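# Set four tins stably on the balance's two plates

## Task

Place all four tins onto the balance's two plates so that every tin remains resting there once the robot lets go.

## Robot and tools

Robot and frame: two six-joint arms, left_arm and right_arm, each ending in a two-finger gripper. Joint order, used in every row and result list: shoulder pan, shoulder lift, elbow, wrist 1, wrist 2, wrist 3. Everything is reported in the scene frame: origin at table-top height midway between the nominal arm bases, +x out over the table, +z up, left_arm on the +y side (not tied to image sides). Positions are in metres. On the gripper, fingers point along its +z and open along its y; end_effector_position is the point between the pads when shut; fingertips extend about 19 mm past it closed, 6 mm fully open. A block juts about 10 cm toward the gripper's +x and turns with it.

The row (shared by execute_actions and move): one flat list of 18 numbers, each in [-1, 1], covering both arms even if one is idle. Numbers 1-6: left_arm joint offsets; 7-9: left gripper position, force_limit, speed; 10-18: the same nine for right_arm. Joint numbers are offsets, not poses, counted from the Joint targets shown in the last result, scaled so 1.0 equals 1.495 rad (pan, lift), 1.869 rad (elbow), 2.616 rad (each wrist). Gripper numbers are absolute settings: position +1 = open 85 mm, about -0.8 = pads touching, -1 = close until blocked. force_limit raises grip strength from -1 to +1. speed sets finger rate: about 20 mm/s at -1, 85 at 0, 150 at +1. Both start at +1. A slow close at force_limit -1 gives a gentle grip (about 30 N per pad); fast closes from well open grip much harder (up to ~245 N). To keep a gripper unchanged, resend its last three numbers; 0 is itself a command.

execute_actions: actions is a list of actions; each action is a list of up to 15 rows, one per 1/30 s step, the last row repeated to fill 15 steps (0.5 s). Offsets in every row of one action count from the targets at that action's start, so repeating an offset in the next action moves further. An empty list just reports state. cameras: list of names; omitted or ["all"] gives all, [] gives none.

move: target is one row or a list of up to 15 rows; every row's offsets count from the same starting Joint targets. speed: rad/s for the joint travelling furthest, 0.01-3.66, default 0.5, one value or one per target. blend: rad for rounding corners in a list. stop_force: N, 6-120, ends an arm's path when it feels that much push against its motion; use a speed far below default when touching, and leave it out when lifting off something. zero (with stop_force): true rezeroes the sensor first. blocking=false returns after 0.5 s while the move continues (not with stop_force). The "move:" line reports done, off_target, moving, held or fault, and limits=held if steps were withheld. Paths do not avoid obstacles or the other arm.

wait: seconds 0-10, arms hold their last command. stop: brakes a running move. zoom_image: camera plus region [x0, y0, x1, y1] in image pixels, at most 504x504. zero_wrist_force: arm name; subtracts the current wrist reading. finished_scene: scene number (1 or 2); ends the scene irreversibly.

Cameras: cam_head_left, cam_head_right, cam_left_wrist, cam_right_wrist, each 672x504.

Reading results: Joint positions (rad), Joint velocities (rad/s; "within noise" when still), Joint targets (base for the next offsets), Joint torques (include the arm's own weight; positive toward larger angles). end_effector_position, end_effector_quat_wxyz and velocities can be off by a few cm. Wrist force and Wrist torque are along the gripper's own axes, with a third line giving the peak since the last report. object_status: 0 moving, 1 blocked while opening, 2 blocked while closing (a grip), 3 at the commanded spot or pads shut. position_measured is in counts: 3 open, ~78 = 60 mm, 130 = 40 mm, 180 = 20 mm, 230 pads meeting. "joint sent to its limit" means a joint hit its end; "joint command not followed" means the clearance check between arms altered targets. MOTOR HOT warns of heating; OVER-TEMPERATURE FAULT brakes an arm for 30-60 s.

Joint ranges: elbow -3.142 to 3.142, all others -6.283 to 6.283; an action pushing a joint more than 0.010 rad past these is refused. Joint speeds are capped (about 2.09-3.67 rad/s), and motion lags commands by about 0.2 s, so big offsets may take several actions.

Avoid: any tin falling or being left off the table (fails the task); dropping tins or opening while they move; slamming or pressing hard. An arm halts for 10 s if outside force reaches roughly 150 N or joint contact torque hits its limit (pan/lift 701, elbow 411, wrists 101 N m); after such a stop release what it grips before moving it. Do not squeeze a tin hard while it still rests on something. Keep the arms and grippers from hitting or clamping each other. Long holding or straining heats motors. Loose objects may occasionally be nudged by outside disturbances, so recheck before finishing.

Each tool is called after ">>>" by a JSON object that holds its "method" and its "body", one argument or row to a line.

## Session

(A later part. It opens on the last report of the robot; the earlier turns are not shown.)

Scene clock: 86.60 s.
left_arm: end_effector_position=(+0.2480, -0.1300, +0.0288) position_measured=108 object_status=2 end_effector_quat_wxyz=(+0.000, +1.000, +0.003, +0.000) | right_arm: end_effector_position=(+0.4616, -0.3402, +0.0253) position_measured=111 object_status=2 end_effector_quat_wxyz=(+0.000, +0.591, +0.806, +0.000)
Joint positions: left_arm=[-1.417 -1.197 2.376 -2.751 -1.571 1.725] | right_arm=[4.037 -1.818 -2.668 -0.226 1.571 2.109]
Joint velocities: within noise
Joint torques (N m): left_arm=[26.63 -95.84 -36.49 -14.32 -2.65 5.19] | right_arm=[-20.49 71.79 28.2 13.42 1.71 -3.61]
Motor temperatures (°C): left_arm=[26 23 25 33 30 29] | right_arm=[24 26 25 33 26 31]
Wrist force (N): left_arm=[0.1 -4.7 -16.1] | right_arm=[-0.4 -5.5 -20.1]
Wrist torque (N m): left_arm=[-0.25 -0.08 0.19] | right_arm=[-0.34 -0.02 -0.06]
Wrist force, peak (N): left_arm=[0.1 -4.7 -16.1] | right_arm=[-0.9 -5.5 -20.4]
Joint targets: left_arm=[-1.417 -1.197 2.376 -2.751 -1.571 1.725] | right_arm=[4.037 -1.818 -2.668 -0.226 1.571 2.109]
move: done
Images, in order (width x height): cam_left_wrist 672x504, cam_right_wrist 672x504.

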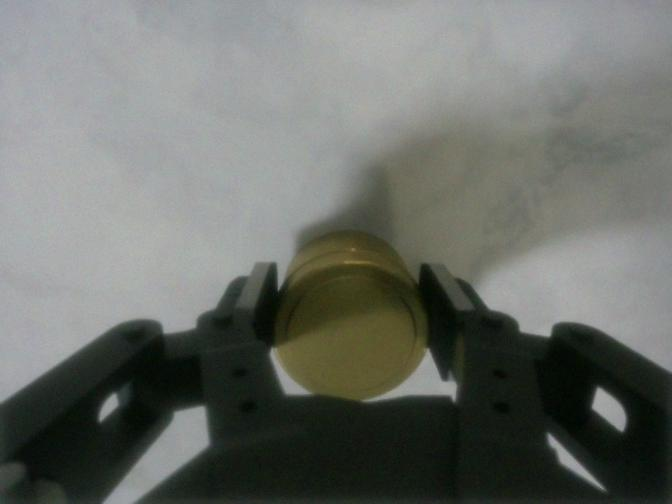

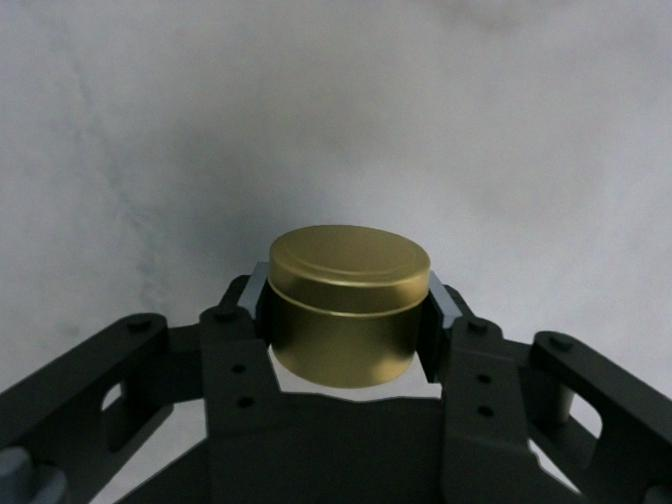

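>>> {"method": "move", "body": {
  "target": [
    [0,-0.1734,-0.0506,0.1352,0,0,-1,-0.6,-1,0,0.1823,0.041,-0.1336,0,0,-1,-0.6,-1],
    [0,-0.1734,-0.0506,0.1352,0,0,-1,-0.6,-1,-0.3421,-0.0908,0.0075,0.0639,0.3999,-0.1855,-1,-0.6,-1]
  ]
}}

Scene clock: 91.50 s.
left_arm: end_effector_position=(+0.2480, -0.1299, +0.2208) position_measured=108 object_status=2 end_effector_quat_wxyz=(+0.000, +1.000, +0.003, +0.000) | right_arm: end_effector_position=(+0.4613, -0.3357, +0.1498) position_measured=111 object_status=2 end_effector_quat_wxyz=(-0.403, +0.512, +0.699, +0.295)
Joint positions: left_arm=[-1.417 -1.456 2.281 -2.397 -1.571 1.725] | right_arm=[3.525 -1.954 -2.654 -0.059 2.617 1.624]
Joint velocities: within noise
Joint torques (N m): left_arm=[22.57 -117.76 -75.48 -5.32 -2.55 5.14] | right_arm=[-31.42 90.66 -0.02 18.52 10.57 -4.52]
Motor temperatures (°C): left_arm=[26 23 25 33 30 29] | right_arm=[24 26 25 33 26 31]
Wrist force (N): left_arm=[0.7 -1.3 0.6] | right_arm=[-0.4 -0.3 1.5]
Wrist torque (N m): left_arm=[-0.38 0.02 0.16] | right_arm=[-0.22 -0.15 -0.09]
Wrist force, peak (N): left_arm=[-0.4 -5.5 -15.8] | right_arm=[-0.3 -5.6 -20.5]
Joint targets: left_arm=[-1.417 -1.456 2.281 -2.397 -1.571 1.725] | right_arm=[3.525 -1.954 -2.654 -0.059 2.617 1.624]
move: done

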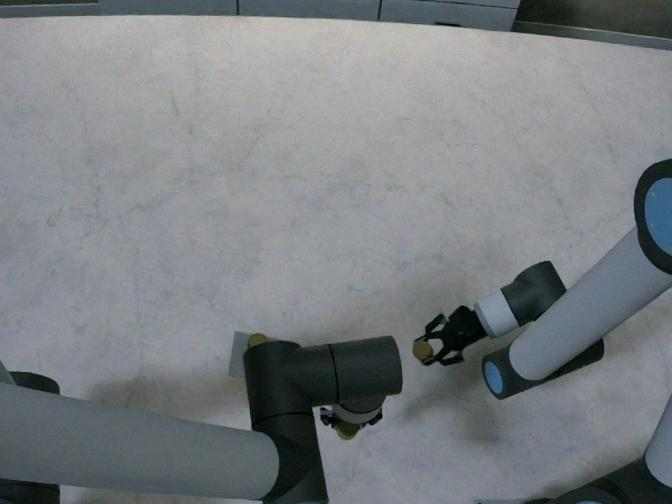

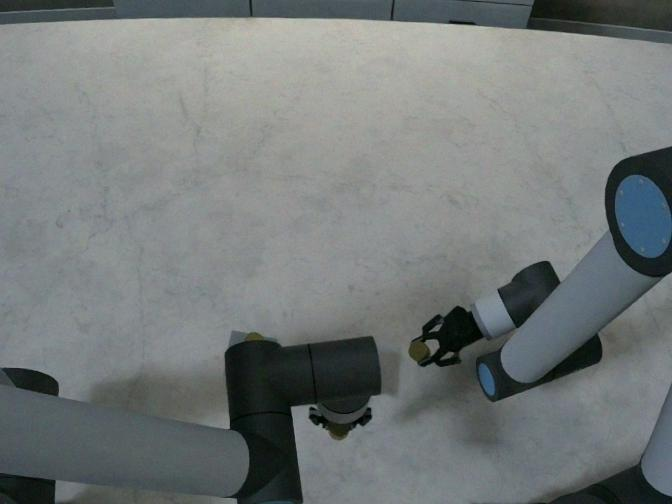

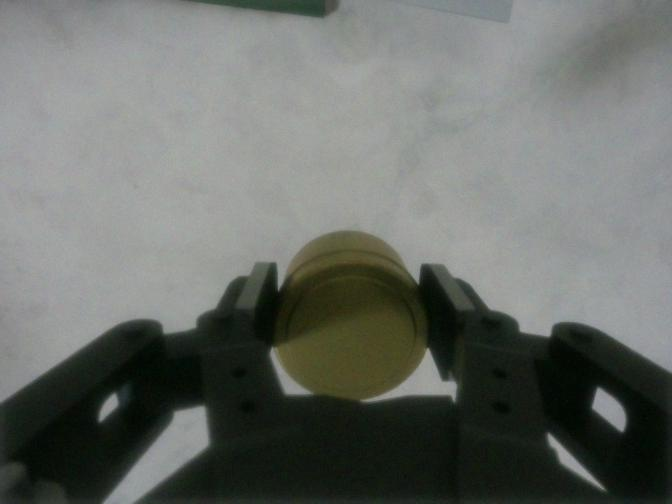

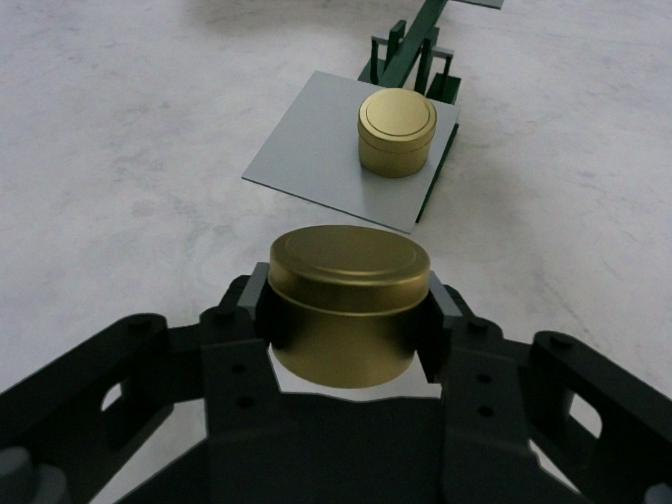

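>>> {"method": "move", "body": {
  "target": [0,0,0,0,0,0,-1,-0.6,-1,0,-0.16,-0.0026,0.0934,0,0,-1,-0.6,-1],
  "speed": 0.15,
  "cameras": []
}}

>>> {"method": "move", "body": {
  "target": [0,0,0,0,0,0,-1,-0.6,-1,0,-0.055,0.0005,0.0315,0,0,-1,-0.6,-1],
  "speed": 0.02,
  "stop_force": 6,
  "cameras": ["cam_right_wrist","cam_head_right"]
}}

Scene clock: 93.83 s.
left_arm: end_effector_position=(+0.2480, -0.1299, +0.2208) position_measured=108 object_status=2 end_effector_quat_wxyz=(+0.000, +1.000, +0.003, +0.000) | right_arm: end_effector_position=(+0.4640, -0.3348, +0.0540) position_measured=111 object_status=2 end_effector_quat_wxyz=(-0.403, +0.512, +0.699, +0.296)
Joint positions: left_arm=[-1.417 -1.456 2.281 -2.397 -1.571 1.725] | right_arm=[3.525 -2.193 -2.659 0.185 2.617 1.624]
Joint velocities: within noise
Joint torques (N m): left_arm=[12.09 -114.35 -62.79 -7.34 -2.38 5.06] | right_arm=[-30.63 116.47 -21.1 17.84 10.01 -3.95]
Motor temperatures (°C): left_arm=[26 23 25 33 30 29] | right_arm=[24 26 25 33 26 31]
Wrist force (N): left_arm=[0.5 -0.9 0.7] | right_arm=[-0.4 -0.2 1.4]
Wrist torque (N m): left_arm=[-0.31 0.06 0.16] | right_arm=[-0.20 -0.22 -0.16]
Wrist force, peak (N): left_arm=[1.2 -1.5 1.1] | right_arm=[-1.0 -0.4 1.8]
Joint targets: left_arm=[-1.417 -1.456 2.281 -2.397 -1.571 1.725] | right_arm=[3.525 -2.193 -2.659 0.185 2.617 1.624]
move: done
No camera images: "cameras" was empty.

Scene clock: 98.90 s.
left_arm: end_effector_position=(+0.2480, -0.1299, +0.2208) position_measured=108 object_status=2 end_effector_quat_wxyz=(+0.000, +1.000, +0.003, +0.000) | right_arm: end_effector_position=(+0.4620, -0.3355, +0.0222) position_measured=111 object_status=2 end_effector_quat_wxyz=(-0.403, +0.512, +0.699, +0.296)
Joint positions: left_arm=[-1.417 -1.456 2.281 -2.397 -1.571 1.725] | right_arm=[3.525 -2.273 -2.658 0.265 2.617 1.624]
Joint velocities: within noise
Joint torques (N m): left_arm=[-1.56 -113.23 -62.67 -11.85 -2.47 4.89] | right_arm=[-23.92 176.99 8.16 5.81 -1.57 -3.3]
Motor temperatures (°C): left_arm=[26 23 25 33 30 29] | right_arm=[24 26 25 33 26 31]
Wrist force (N): left_arm=[0.4 -1.5 1.2] | right_arm=[4.1 -0.5 -0.4]
Wrist torque (N m): left_arm=[-0.42 0.07 0.16] | right_arm=[-0.22 -0.11 -0.16]
Wrist force, peak (N): left_arm=[0.9 -1.5 1.0] | right_arm=[10.5 0.0 -7.7]
Joint targets: left_arm=[-1.417 -1.456 2.281 -2.397 -1.571 1.725] | right_arm=[3.525 -2.273 -2.658 0.265 2.617 1.624]
move: contact (right_arm)
Images, in order (width x height): cam_head_right 672x504, cam_right_wrist 672x504.

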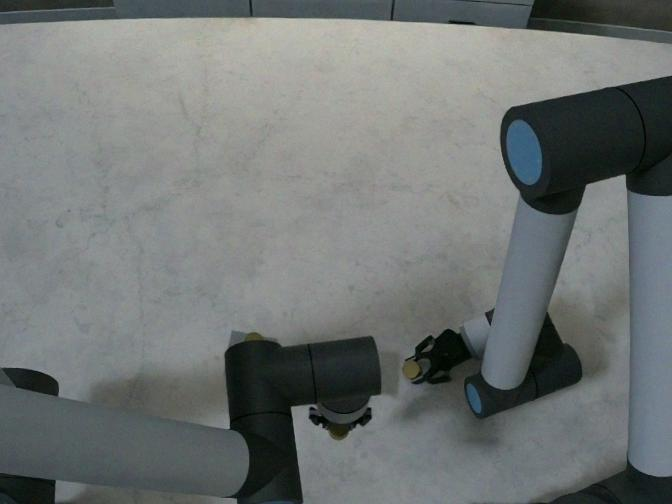

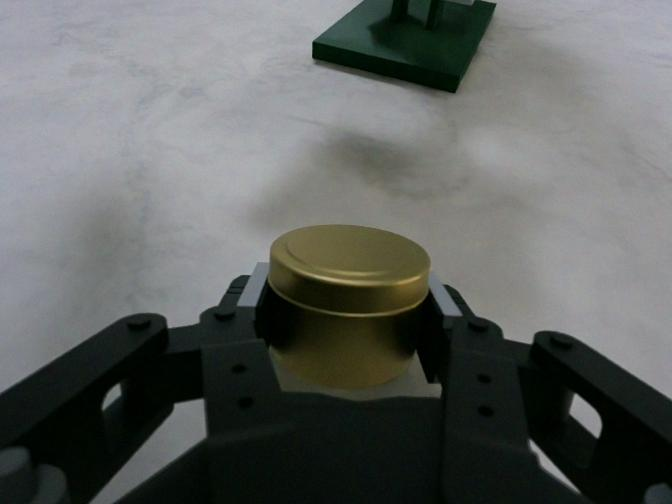

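>>> {"method": "move", "body": {
  "target": [0,0,0,0,0,0,-1,-0.6,-1,0,0,0,0,0,0,1,-1,-1],
  "cameras": ["cam_right_wrist"]
}}

>>> {"method": "move", "body": {
  "target": [
    [0,0,0,0,0,0,-1,-0.6,-1,0,0.215,0.0021,-0.1249,0,0,1,-1,-1],
    [0,0,0,0,0,0,-1,-0.6,-1,0.3421,0.3058,-0.0054,-0.1888,-0.3999,0.1855,1,-1,-1]
  ],
  "cameras": ["cam_right_wrist"]
}}

Scene clock: 101.50 s.
left_arm: end_effector_position=(+0.2480, -0.1299, +0.2208) position_measured=108 object_status=2 end_effector_quat_wxyz=(+0.000, +1.000, +0.003, +0.000) | right_arm: end_effector_position=(+0.4620, -0.3355, +0.0222) position_measured=3 object_status=0 end_effector_quat_wxyz=(-0.403, +0.512, +0.699, +0.296)
Joint positions: left_arm=[-1.417 -1.456 2.281 -2.397 -1.571 1.725] | right_arm=[3.525 -2.273 -2.658 0.265 2.617 1.624]
Joint velocities: within noise
Joint torques (N m): left_arm=[-7.76 -112.02 -63.19 -14.01 -2.39 4.8] | right_arm=[-20.5 175.76 -8.5 11.78 10.5 -3.27]
Motor temperatures (°C): left_arm=[26 23 25 33 30 29] | right_arm=[24 26 25 33 26 31]
Wrist force (N): left_arm=[0.9 -1.2 1.1] | right_arm=[0.6 -0.5 0.8]
Wrist torque (N m): left_arm=[-0.37 -0.02 0.16] | right_arm=[-0.26 -0.21 -0.15]
Wrist force, peak (N): left_arm=[0.8 -1.7 1.1] | right_arm=[4.0 -1.0 -0.3]
Joint targets: left_arm=[-1.417 -1.456 2.281 -2.397 -1.571 1.725] | right_arm=[3.525 -2.273 -2.658 0.265 2.617 1.624]
move: done
Images, in order (width x height): cam_right_wrist 672x504.

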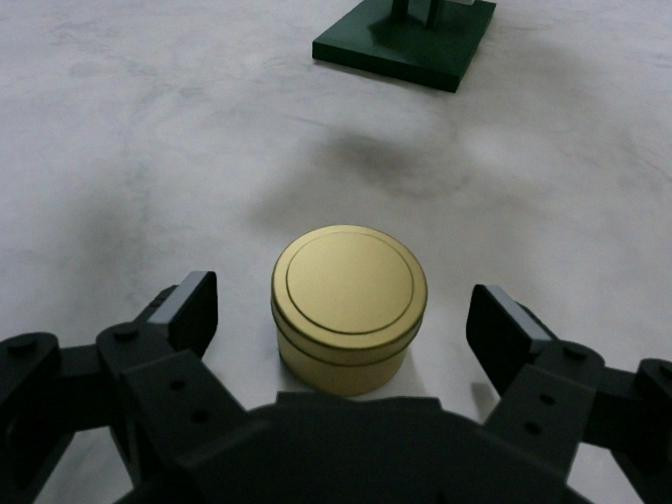

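Scene clock: 103.87 s.
left_arm: end_effector_position=(+0.2480, -0.1299, +0.2208) position_measured=108 object_status=2 end_effector_quat_wxyz=(+0.000, +1.000, +0.003, +0.000) | right_arm: end_effector_position=(+0.4346, -0.3242, +0.0501) position_measured=3 object_status=3 end_effector_quat_wxyz=(-0.236, +0.573, +0.779, +0.096)
Joint positions: left_arm=[-1.417 -1.456 2.281 -2.397 -1.571 1.725] | right_arm=[3.789 -1.881 -2.661 -0.146 2.085 1.871]
Joint velocities: within noise
Joint torques (N m): left_arm=[-13.25 -109.82 -64.29 -15.76 -2.15 4.99] | right_arm=[8.19 105.02 31.5 12.02 0.72 0.64]
Motor temperatures (°C): left_arm=[26 23 25 33 30 29] | right_arm=[24 26 25 33 26 31]
Wrist force (N): left_arm=[0.6 -1.5 1.2] | right_arm=[0.4 -0.5 2.1]
Wrist torque (N m): left_arm=[-0.41 0.03 0.16] | right_arm=[-0.32 0.08 -0.08]
Wrist force, peak (N): left_arm=[1.0 -1.3 1.4] | right_arm=[73.5 -15.0 -108.6]
Joint targets: left_arm=[-1.417 -1.456 2.281 -2.397 -1.571 1.725] | right_arm=[3.789 -1.881 -2.661 -0.146 2.085 1.871]
Tool commands: left_gripper/position=-1.0 left_gripper/force_limit=-0.6 left_gripper/speed=-1.0 right_gripper/position=+1.0 right_gripper/force_limit=-1.0 right_gripper/speed=-1.0
FORCE FAULT: contact force on the right arm reached its limit, and that arm stopped. The contact can be on any part of that arm, not only on its tool. That arm's remaining commands of this call were not run. That arm is still stopped at the end of this call. That arm stays stopped for about 10 more seconds. Until then a move that you send moves the other arm only, and its call returns only when the move has ended. Once the stop has ended, the next robot result says so. If the stop ends while you think or write, that arm runs what you send next, counted from new Joint targets: where its joints stand when the stop ends. While its stop runs, that arm takes no new command, but its gripper still runs the gripper command that each later call begins with. Until it ends, the stop uses up actions while you think or wait. An arm that is not stopped still takes commands.
move: fault (right_arm); path passed 1 of 2 targets; right_arm: the wrist 2 is farthest, 0.514 rad from its target
Images, in order (width x height): cam_right_wrist 672x504.

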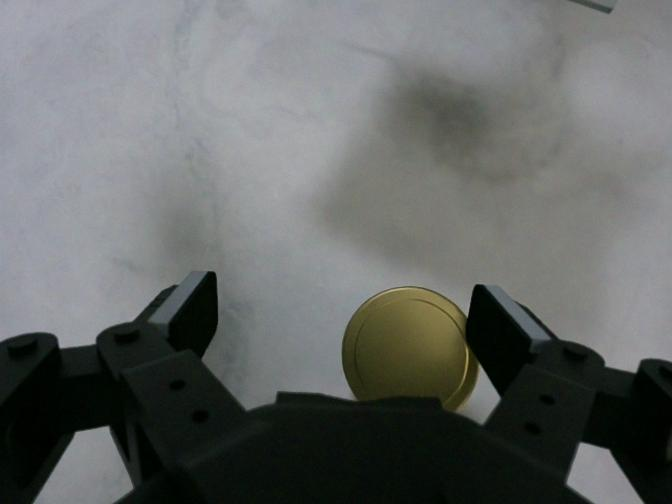

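>>> {"method": "wait", "body": {
  "seconds": 10,
  "cameras": []
}}

>>> {"method": "wait", "body": {
  "seconds": 1,
  "cameras": ["cam_right_wrist","cam_head_right"]
}}

Scene clock: 114.07 s.
left_arm: end_effector_position=(+0.2480, -0.1299, +0.2208) position_measured=108 object_status=2 end_effector_quat_wxyz=(+0.000, +1.000, +0.003, +0.000) | right_arm: end_effector_position=(+0.4346, -0.3242, +0.0501) position_measured=3 object_status=3 end_effector_quat_wxyz=(-0.236, +0.573, +0.779, +0.096)
Joint positions: left_arm=[-1.417 -1.456 2.281 -2.397 -1.571 1.725] | right_arm=[3.789 -1.881 -2.661 -0.146 2.085 1.871]
Joint velocities: within noise
Joint torques (N m): left_arm=[-11.21 -106.32 -72.17 -15.33 -2.57 4.39] | right_arm=[7.87 106.91 31.16 11.47 1 1.72]
Motor temperatures (°C): left_arm=[26 23 25 33 30 29] | right_arm=[24 26 25 33 26 31]
Wrist force (N): left_arm=[0.9 -1.2 1.1] | right_arm=[0.4 -2.2 7.2]
Wrist torque (N m): left_arm=[-0.36 -0.01 0.16] | right_arm=[-0.64 0.08 -0.08]
Wrist force, peak (N): left_arm=[0.6 -1.8 1.2] | right_arm=[0.5 -2.7 7.6]
Joint targets: left_arm=[-1.417 -1.456 2.281 -2.397 -1.571 1.725] | right_arm=[3.789 -1.881 -2.661 -0.146 2.085 1.871]
Tool commands: left_gripper/position=-1.0 left_gripper/force_limit=-0.6 left_gripper/speed=-1.0 right_gripper/position=+1.0 right_gripper/force_limit=-1.0 right_gripper/speed=-1.0
FORCE FAULT, CONTINUED: the right arm's stop, for the force fault that an earlier result reported, is over. The rest of the stop counts as 20 of the actions that you can send in this scene. During its stop the right arm's controller moved it back a little. That arm's target is now where it stood when the stop ended, not its last command. That arm accepts commands again.
wait: 10.00 s; at rest from the start
No camera images: "cameras" was empty.

Scene clock: 115.07 s.
left_arm: end_effector_position=(+0.2480, -0.1299, +0.2208) position_measured=108 object_status=2 end_effector_quat_wxyz=(+0.000, +1.000, +0.003, +0.000) | right_arm: end_effector_position=(+0.4346, -0.3242, +0.0501) position_measured=3 object_status=3 end_effector_quat_wxyz=(-0.236, +0.573, +0.779, +0.096)
Joint positions: left_arm=[-1.417 -1.456 2.281 -2.397 -1.571 1.725] | right_arm=[3.789 -1.881 -2.661 -0.146 2.085 1.871]
Joint velocities: within noise
Joint torques (N m): left_arm=[-11.22 -106 -73.18 -15.44 -2.78 4.13] | right_arm=[1.51 101.87 31.85 12.02 2.45 -0.42]
Motor temperatures (°C): left_arm=[26 23 25 33 30 29] | right_arm=[24 26 25 33 26 31]
Wrist force (N): left_arm=[0.8 -1.2 1.0] | right_arm=[0.7 -2.6 7.2]
Wrist torque (N m): left_arm=[-0.36 0.01 0.16] | right_arm=[-0.71 0.02 -0.08]
Wrist force, peak (N): left_arm=[0.9 -1.6 1.3] | right_arm=[0.5 -2.3 7.5]
Joint targets: left_arm=[-1.417 -1.456 2.281 -2.397 -1.571 1.725] | right_arm=[3.789 -1.881 -2.661 -0.146 2.085 1.871]
Tool commands: left_gripper/position=-1.0 left_gripper/force_limit=-0.6 left_gripper/speed=-1.0 right_gripper/position=+1.0 right_gripper/force_limit=-1.0 right_gripper/speed=-1.0
wait: 1.00 s; at rest by 0.17 s
Images, in order (width x height): cam_head_right 672x504, cam_right_wrist 672x504.

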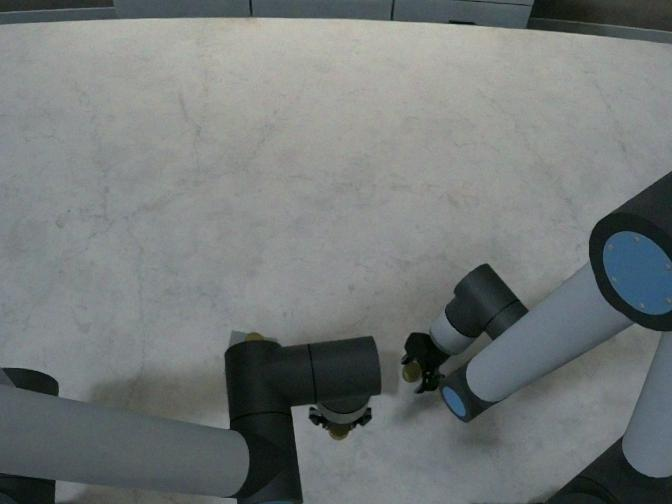

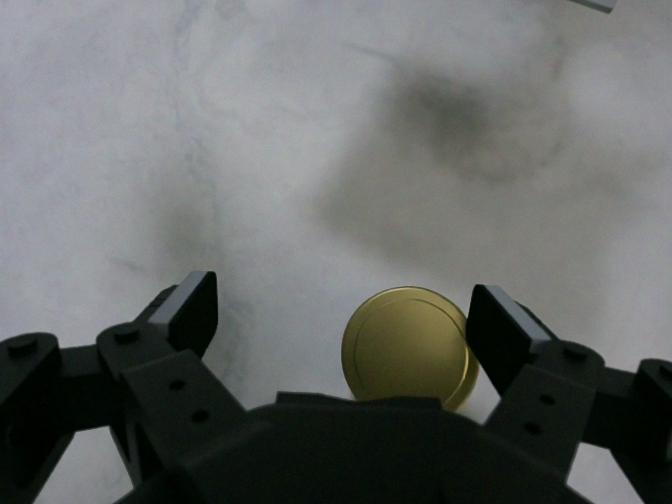

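>>> {"method": "move", "body": {
  "target": [
    [0,0,0,0,0,0,-1,-0.6,-1,0,0.1739,0,-0.0994,0,0,1,-1,-1],
    [0,0,0,0,0,0,-1,-0.6,-1,0.1659,0.2241,0.0375,-0.1642,-0.1965,0.091,1,-1,-1]
  ],
  "speed": 0.3,
  "cameras": ["cam_right_wrist"]
}}

Scene clock: 118.63 s.
left_arm: end_effector_position=(+0.2480, -0.1299, +0.2208) position_measured=108 object_status=2 end_effector_quat_wxyz=(+0.000, +1.000, +0.003, +0.000) | right_arm: end_effector_position=(+0.4622, -0.3395, +0.1504) position_measured=3 object_status=3 end_effector_quat_wxyz=(+0.000, +0.591, +0.806, +0.000)
Joint positions: left_arm=[-1.417 -1.456 2.281 -2.397 -1.571 1.725] | right_arm=[4.037 -1.546 -2.591 -0.575 1.571 2.109]
Joint velocities: within noise
Joint torques (N m): left_arm=[-8.78 -103 -74.94 -14.92 -2.6 4.54] | right_arm=[34.02 82.11 92.77 4.67 -4.52 4.37]
Motor temperatures (°C): left_arm=[26 23 25 33 30 29] | right_arm=[24 26 25 33 26 31]
Wrist force (N): left_arm=[0.3 -1.4 1.1] | right_arm=[1.3 -3.0 6.7]
Wrist torque (N m): left_arm=[-0.40 0.08 0.16] | right_arm=[-0.77 -0.05 -0.03]
Wrist force, peak (N): left_arm=[0.8 -1.8 1.2] | right_arm=[0.2 -1.9 8.9]
Joint targets: left_arm=[-1.417 -1.456 2.281 -2.397 -1.571 1.725] | right_arm=[4.037 -1.546 -2.591 -0.575 1.571 2.109]
move: done
Images, in order (width x height): cam_right_wrist 672x504.

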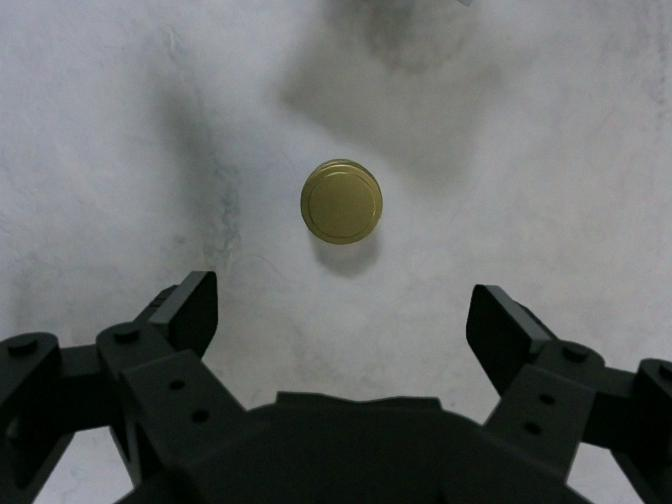

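>>> {"method": "move", "body": {
  "target": [
    [0.2171,-0.0944,0.0499,0.0188,0,0.1239,-1,-0.6,-1,0.0133,-0.1798,-0.0364,0.1286,0,0.0076,1,-1,-1],
    [0.2171,-0.0944,0.0499,0.0188,0,0.1239,-1,-0.6,-1,0.0133,-0.1798,-0.0364,0.1286,0,0.0076,-1,-0.6,-1]
  ],
  "speed": 0.4,
  "cameras": ["cam_right_wrist"]
}}

>>> {"method": "move", "body": {
  "target": [
    [0,0,0,0,0,0,-1,-0.6,-1,0,0.2813,0.0851,-0.2215,0,0,-1,-0.6,-1],
    [0,0,0,0,0,0,-1,-0.6,-1,0.1725,0.1993,0.1066,-0.1901,0,0.8157,-1,-0.6,-1]
  ],
  "speed": 0.6
}}

Scene clock: 123.50 s.
left_arm: end_effector_position=(+0.4128, +0.0945, +0.2502) position_measured=108 object_status=2 end_effector_quat_wxyz=(+0.000, +1.000, +0.004, +0.000) | right_arm: end_effector_position=(+0.4602, -0.3255, +0.0283) position_measured=108 object_status=0 end_effector_quat_wxyz=(+0.000, +0.591, +0.806, +0.000)
Joint positions: left_arm=[-1.093 -1.597 2.375 -2.348 -1.571 2.049] | right_arm=[4.057 -1.815 -2.659 -0.239 1.571 2.129]
Joint velocities: within noise
Joint torques (N m): left_arm=[30.66 -86.43 -72.62 -5.4 -2.65 5.37] | right_arm=[33.46 69.46 29.8 13.22 -4.15 3.6]
Motor temperatures (°C): left_arm=[26 23 25 33 30 29] | right_arm=[24 26 25 33 26 31]
Wrist force (N): left_arm=[0.8 -1.5 1.2] | right_arm=[0.5 -7.1 -11.3]
Wrist torque (N m): left_arm=[-0.39 0.00 0.18] | right_arm=[-0.71 -0.11 -0.04]
Wrist force, peak (N): left_arm=[3.1 -5.2 1.0] | right_arm=[0.5 -7.8 -11.6]
Joint targets: left_arm=[-1.093 -1.597 2.375 -2.348 -1.571 2.049] | right_arm=[4.057 -1.815 -2.659 -0.239 1.571 2.129]
move: done
Images, in order (width x height): cam_right_wrist 672x504.

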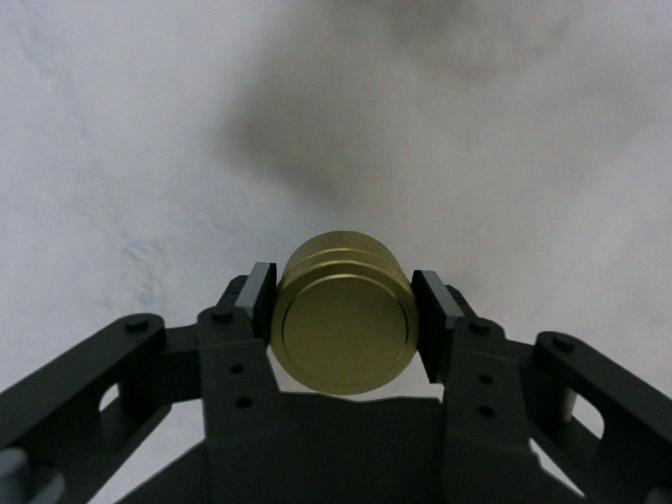

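Scene clock: 128.87 s.
left_arm: end_effector_position=(+0.4128, +0.0945, +0.2502) position_measured=108 object_status=2 end_effector_quat_wxyz=(+0.000, +1.000, +0.004, +0.000) | right_arm: end_effector_position=(+0.3991, -0.1505, +0.2205) position_measured=108 object_status=2 end_effector_quat_wxyz=(+0.000, +1.000, +0.000, +0.000)
Joint positions: left_arm=[-1.093 -1.597 2.375 -2.348 -1.571 2.049] | right_arm=[4.315 -1.517 -2.459 -0.736 1.571 4.263]
Joint velocities: within noise
Joint torques (N m): left_arm=[26.02 -82.92 -85.12 -8.83 -2.5 4.89] | right_arm=[36.51 31.95 104.06 17.65 -3.4 4.42]
Motor temperatures (°C): left_arm=[26 23 25 33 30 29] | right_arm=[24 26 25 33 26 31]
Wrist force (N): left_arm=[0.8 -1.5 1.4] | right_arm=[1.3 -2.4 7.8]
Wrist torque (N m): left_arm=[-0.38 0.00 0.17] | right_arm=[-0.71 -0.20 0.00]
Wrist force, peak (N): left_arm=[0.8 -2.2 1.1] | right_arm=[0.2 -7.6 -11.4]
Joint targets: left_arm=[-1.093 -1.597 2.375 -2.348 -1.571 2.049] | right_arm=[4.315 -1.517 -2.459 -0.736 1.571 4.263]
move: done

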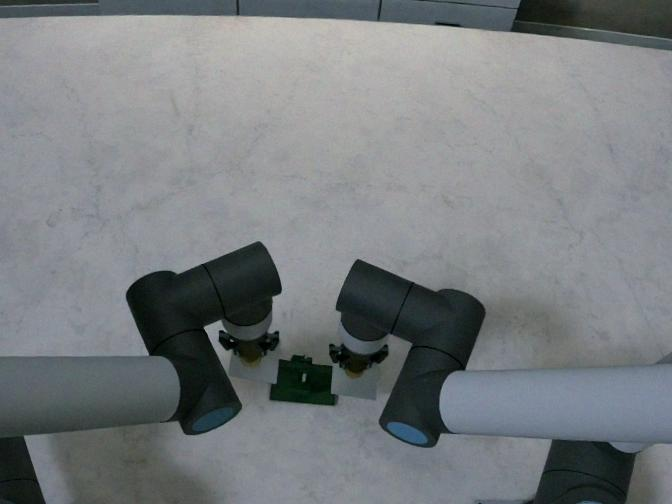

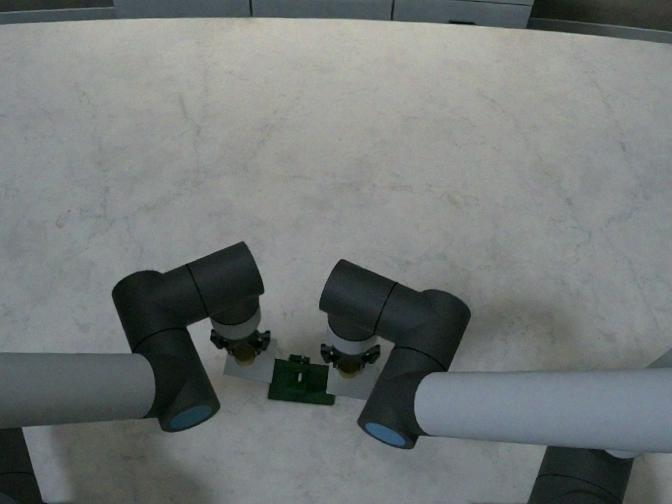

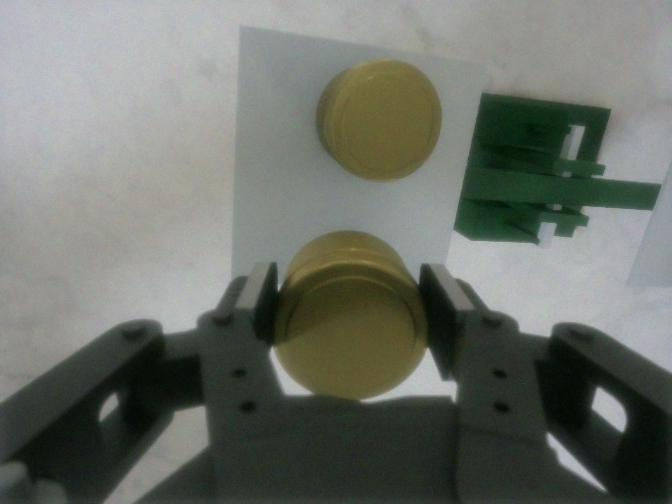

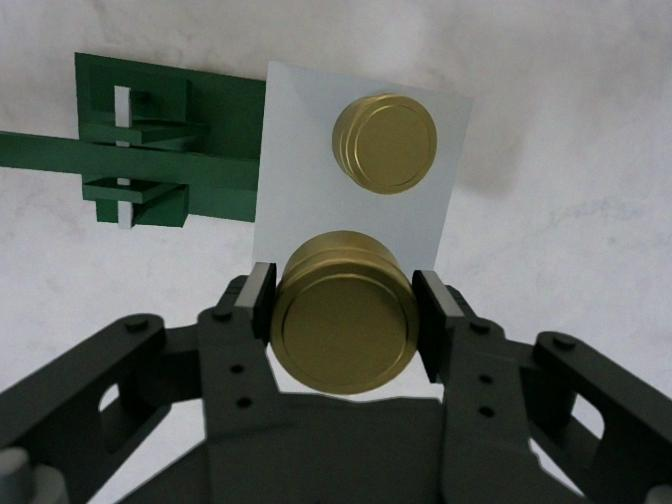

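>>> {"method": "move", "body": {
  "target": [0,0,0,0,0,0,-1,-0.6,-1,0,-0.0904,-0.034,0.0751,0,0,-1,-0.6,-1],
  "speed": 0.15,
  "cameras": []
}}

>>> {"method": "move", "body": {
  "target": [0,0,0,0,0,0,-1,-0.6,-1,0,-0.06,-0.0155,0.0464,0,0,-1,-0.6,-1],
  "speed": 0.02,
  "stop_force": 6,
  "cameras": ["cam_right_wrist"]
}}

Scene clock: 130.97 s.
left_arm: end_effector_position=(+0.4128, +0.0945, +0.2502) position_measured=108 object_status=2 end_effector_quat_wxyz=(+0.000, +1.000, +0.004, +0.000) | right_arm: end_effector_position=(+0.3988, -0.1509, +0.1328) position_measured=108 object_status=2 end_effector_quat_wxyz=(+0.001, +1.000, +0.000, +0.000)
Joint positions: left_arm=[-1.093 -1.597 2.375 -2.348 -1.571 2.049] | right_arm=[4.315 -1.651 -2.523 -0.54 1.571 4.263]
Joint velocities: within noise
Joint torques (N m): left_arm=[28.11 -81.48 -84.53 -10.92 -2.63 5.13] | right_arm=[26.47 58.32 38.39 17.22 -2.79 3.96]
Motor temperatures (°C): left_arm=[26 23 25 33 30 29] | right_arm=[24 26 25 33 26 31]
Wrist force (N): left_arm=[0.5 -1.5 1.1] | right_arm=[1.0 -2.2 7.4]
Wrist torque (N m): left_arm=[-0.38 0.05 0.18] | right_arm=[-0.56 -0.05 -0.02]
Wrist force, peak (N): left_arm=[1.1 -1.8 1.4] | right_arm=[0.8 -2.7 8.8]
Joint targets: left_arm=[-1.093 -1.597 2.375 -2.348 -1.571 2.049] | right_arm=[4.315 -1.652 -2.523 -0.540 1.571 4.263]
move: done
No camera images: "cameras" was empty.

Scene clock: 136.23 s.
left_arm: end_effector_position=(+0.4128, +0.0945, +0.2502) position_measured=108 object_status=2 end_effector_quat_wxyz=(+0.000, +1.000, +0.004, +0.000) | right_arm: end_effector_position=(+0.3993, -0.1498, +0.1026) position_measured=108 object_status=2 end_effector_quat_wxyz=(+0.000, +1.000, +0.000, +0.000)
Joint positions: left_arm=[-1.093 -1.597 2.375 -2.348 -1.571 2.049] | right_arm=[4.315 -1.706 -2.54 -0.466 1.571 4.263]
Joint velocities: within noise
Joint torques (N m): left_arm=[24.87 -76.87 -78.98 -14.36 -3.33 4.65] | right_arm=[22.29 116.1 82.4 9.22 -1.84 3.38]
Motor temperatures (°C): left_arm=[26 23 25 33 30 29] | right_arm=[24 26 25 33 26 31]
Wrist force (N): left_arm=[0.5 -1.5 1.0] | right_arm=[1.2 -0.9 6.0]
Wrist torque (N m): left_arm=[-0.39 0.05 0.18] | right_arm=[-0.62 -0.15 -0.01]
Wrist force, peak (N): left_arm=[0.7 -1.9 1.6] | right_arm=[1.1 -2.4 8.1]
Joint targets: left_arm=[-1.093 -1.597 2.375 -2.348 -1.571 2.049] | right_arm=[4.315 -1.706 -2.540 -0.466 1.571 4.263]
move: contact (right_arm); right_arm: the wrist 1 is farthest, 0.047 rad from its target
Images, in order (width x height): cam_right_wrist 672x504.

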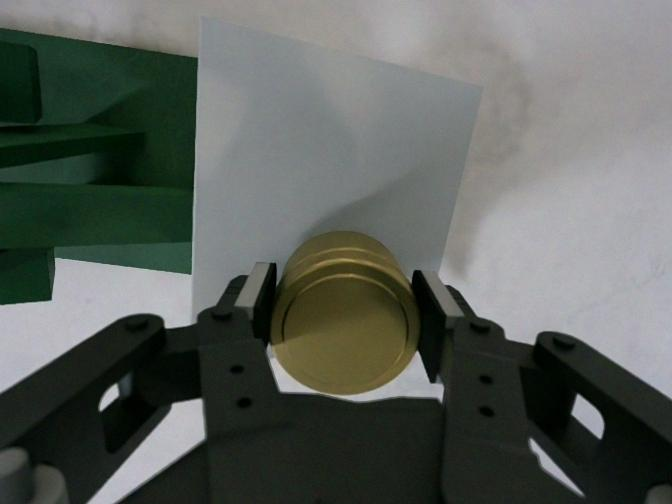

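>>> {"method": "execute_actions", "body": {
  "actions": []
}}

>>> {"method": "zoom_image", "body": {
  "camera": "cam_head_left",
  "region": [200, 300, 536, 504]
}}

Scene clock: 136.33 s.
left_arm: end_effector_position=(+0.4128, +0.0945, +0.2502) position_measured=108 object_status=2 end_effector_quat_wxyz=(+0.000, +1.000, +0.004, +0.000) | right_arm: end_effector_position=(+0.3993, -0.1498, +0.1026) position_measured=108 object_status=2 end_effector_quat_wxyz=(+0.000, +1.000, +0.000, +0.000)
Joint positions: left_arm=[-1.093 -1.597 2.375 -2.348 -1.571 2.049] | right_arm=[4.315 -1.706 -2.54 -0.466 1.571 4.263]
Joint velocities: within noise
Joint torques (N m): left_arm=[21.93 -77.8 -78.66 -14.53 -2.41 4.54] | right_arm=[15.98 116.61 81.92 9 -1.55 3.83]
Motor temperatures (°C): left_arm=[26 23 25 33 30 29] | right_arm=[24 26 25 33 26 31]
Wrist force (N): left_arm=[1.0 -1.8 1.3] | right_arm=[1.2 -0.9 6.1]
Wrist torque (N m): left_arm=[-0.45 -0.04 0.18] | right_arm=[-0.63 -0.15 -0.01]
Wrist force, peak (N): left_arm=[1.0 -1.8 1.3] | right_arm=[1.2 -1.0 6.3]
Joint targets: left_arm=[-1.093 -1.597 2.375 -2.348 -1.571 2.049] | right_arm=[4.315 -1.706 -2.540 -0.466 1.571 4.263]
Tool commands: left_gripper/position=-1.0 left_gripper/force_limit=-0.6 left_gripper/speed=-1.0 right_gripper/position=-1.0 right_gripper/force_limit=-0.6 right_gripper/speed=-1.0

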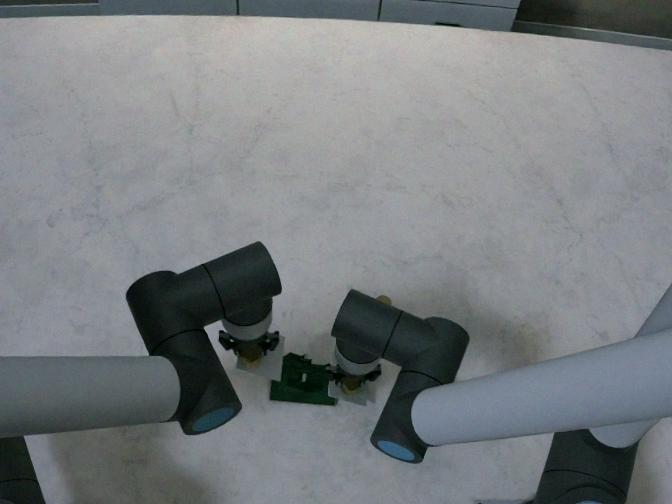

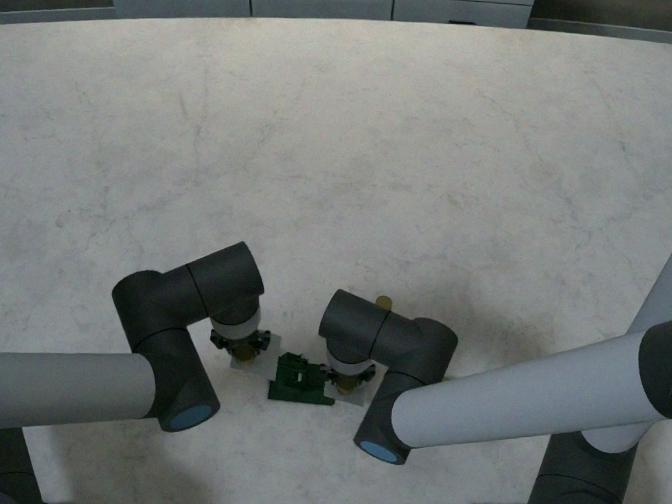

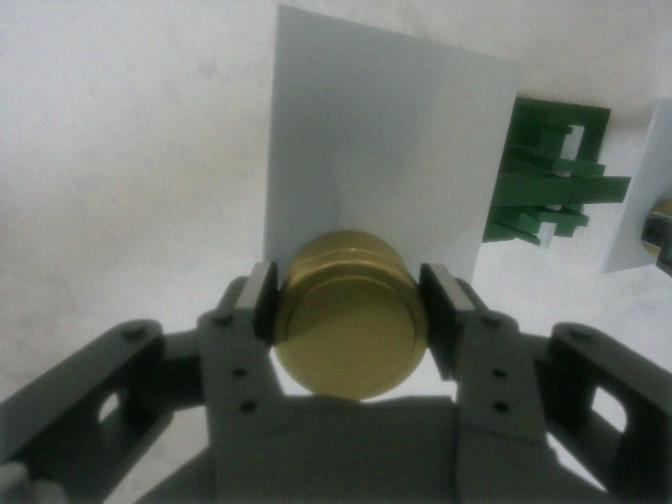

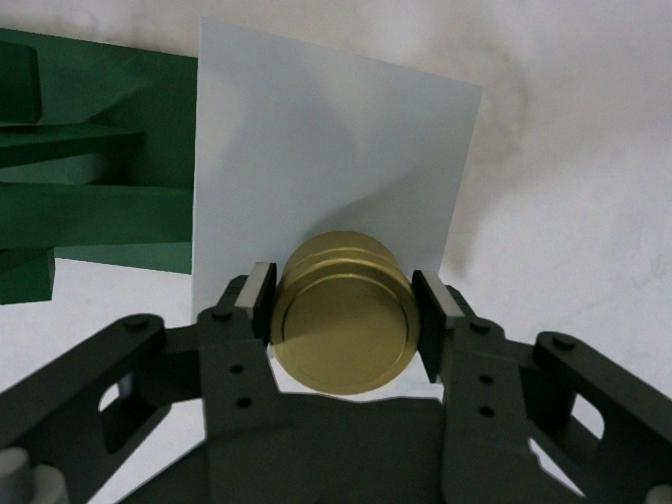

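Scaled by 1.500 from the camera's 672x504 image, which has a finer 960x720 frame.

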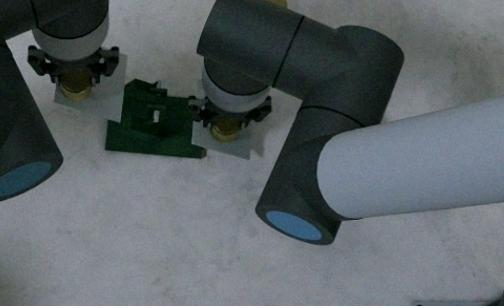

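>>> {"method": "move", "body": {
  "target": [0,0,0,0,0,0,-1,-0.6,-1,0,0,0,0,0,0,0.9,-1,-1],
  "cameras": ["cam_right_wrist"]
}}

>>> {"method": "move", "body": {
  "target": [0,0,0,0,0,0,-1,-0.6,-1,0,0.1264,0.0433,-0.1032,0,0,0.9,-1,-1],
  "speed": 0.15
}}

Scene clock: 138.90 s.
left_arm: end_effector_position=(+0.4128, +0.0945, +0.2502) position_measured=108 object_status=2 end_effector_quat_wxyz=(+0.000, +1.000, +0.004, +0.000) | right_arm: end_effector_position=(+0.3994, -0.1498, +0.1027) position_measured=16 object_status=0 end_effector_quat_wxyz=(+0.000, +1.000, +0.000, +0.000)
Joint positions: left_arm=[-1.093 -1.597 2.375 -2.348 -1.571 2.049] | right_arm=[4.315 -1.706 -2.54 -0.466 1.571 4.263]
Joint velocities: within noise
Joint torques (N m): left_arm=[24.14 -74.23 -78.62 -16.44 -2.92 4.61] | right_arm=[18.78 92.46 67.51 16.19 -1.86 3.67]
Motor temperatures (°C): left_arm=[26 23 25 33 30 29] | right_arm=[24 26 25 33 26 31]
Wrist force (N): left_arm=[0.8 -1.8 1.1] | right_arm=[1.2 -1.0 5.1]
Wrist torque (N m): left_arm=[-0.44 0.00 0.18] | right_arm=[-0.52 -0.12 0.01]
Wrist force, peak (N): left_arm=[0.9 -2.3 1.4] | right_arm=[1.3 -1.8 7.4]
Joint targets: left_arm=[-1.093 -1.597 2.375 -2.348 -1.571 2.049] | right_arm=[4.315 -1.706 -2.540 -0.466 1.571 4.263]
move: done
Images, in order (width x height): cam_right_wrist 672x504.

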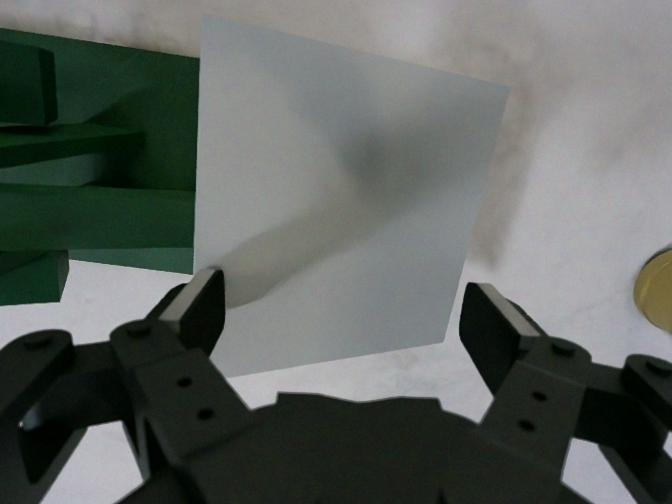

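Scene clock: 141.20 s.
left_arm: end_effector_position=(+0.4128, +0.0945, +0.2502) position_measured=108 object_status=2 end_effector_quat_wxyz=(+0.000, +1.000, +0.004, +0.000) | right_arm: end_effector_position=(+0.3990, -0.1506, +0.2199) position_measured=16 object_status=3 end_effector_quat_wxyz=(+0.000, +1.000, +0.000, +0.000)
Joint positions: left_arm=[-1.093 -1.597 2.375 -2.348 -1.571 2.049] | right_arm=[4.315 -1.517 -2.46 -0.736 1.571 4.263]
Joint velocities: within noise
Joint torques (N m): left_arm=[21.47 -73.07 -74.73 -16.36 -3.05 4.48] | right_arm=[14.48 88.46 105.24 5.37 -1.61 4.46]
Motor temperatures (°C): left_arm=[26 23 25 33 30 29] | right_arm=[24 26 25 33 26 31]
Wrist force (N): left_arm=[0.8 -1.6 1.4] | right_arm=[1.7 -2.6 6.9]
Wrist torque (N m): left_arm=[-0.40 -0.01 0.18] | right_arm=[-0.77 -0.28 0.00]
Wrist force, peak (N): left_arm=[0.6 -2.1 1.4] | right_arm=[1.4 -2.9 7.0]
Joint targets: left_arm=[-1.093 -1.597 2.375 -2.348 -1.571 2.049] | right_arm=[4.315 -1.517 -2.460 -0.736 1.571 4.263]
move: done

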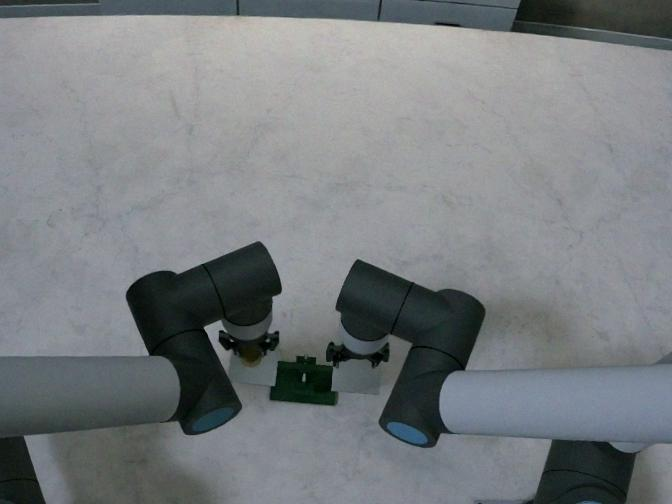

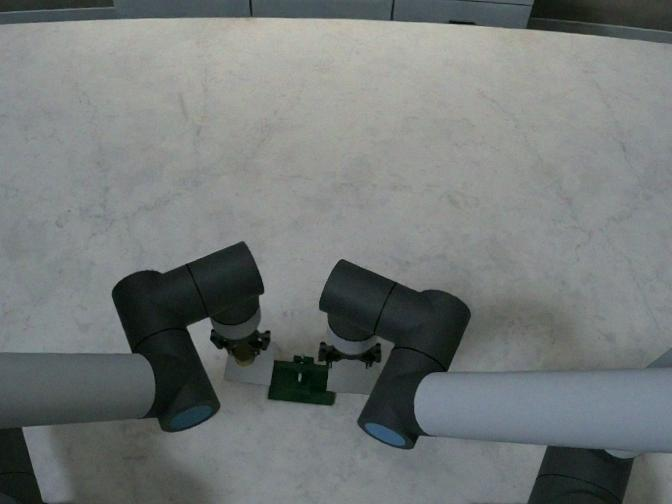

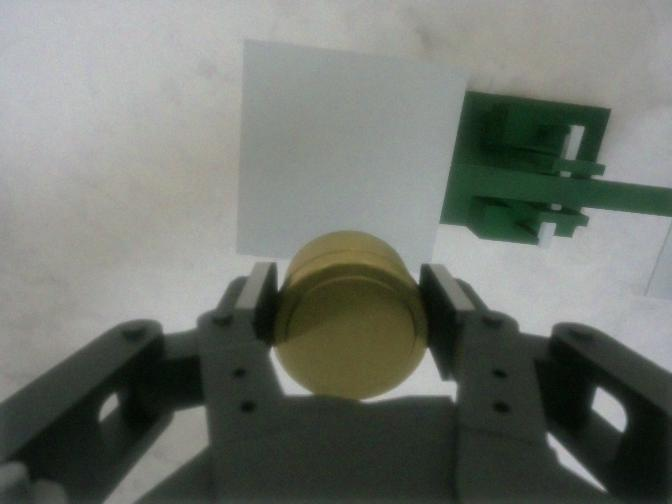

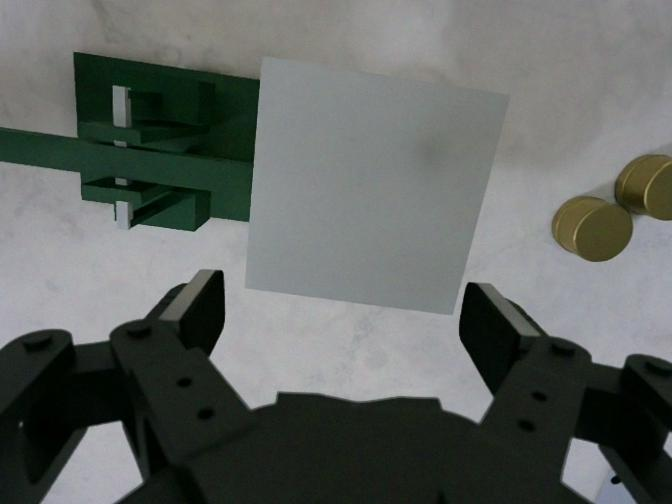

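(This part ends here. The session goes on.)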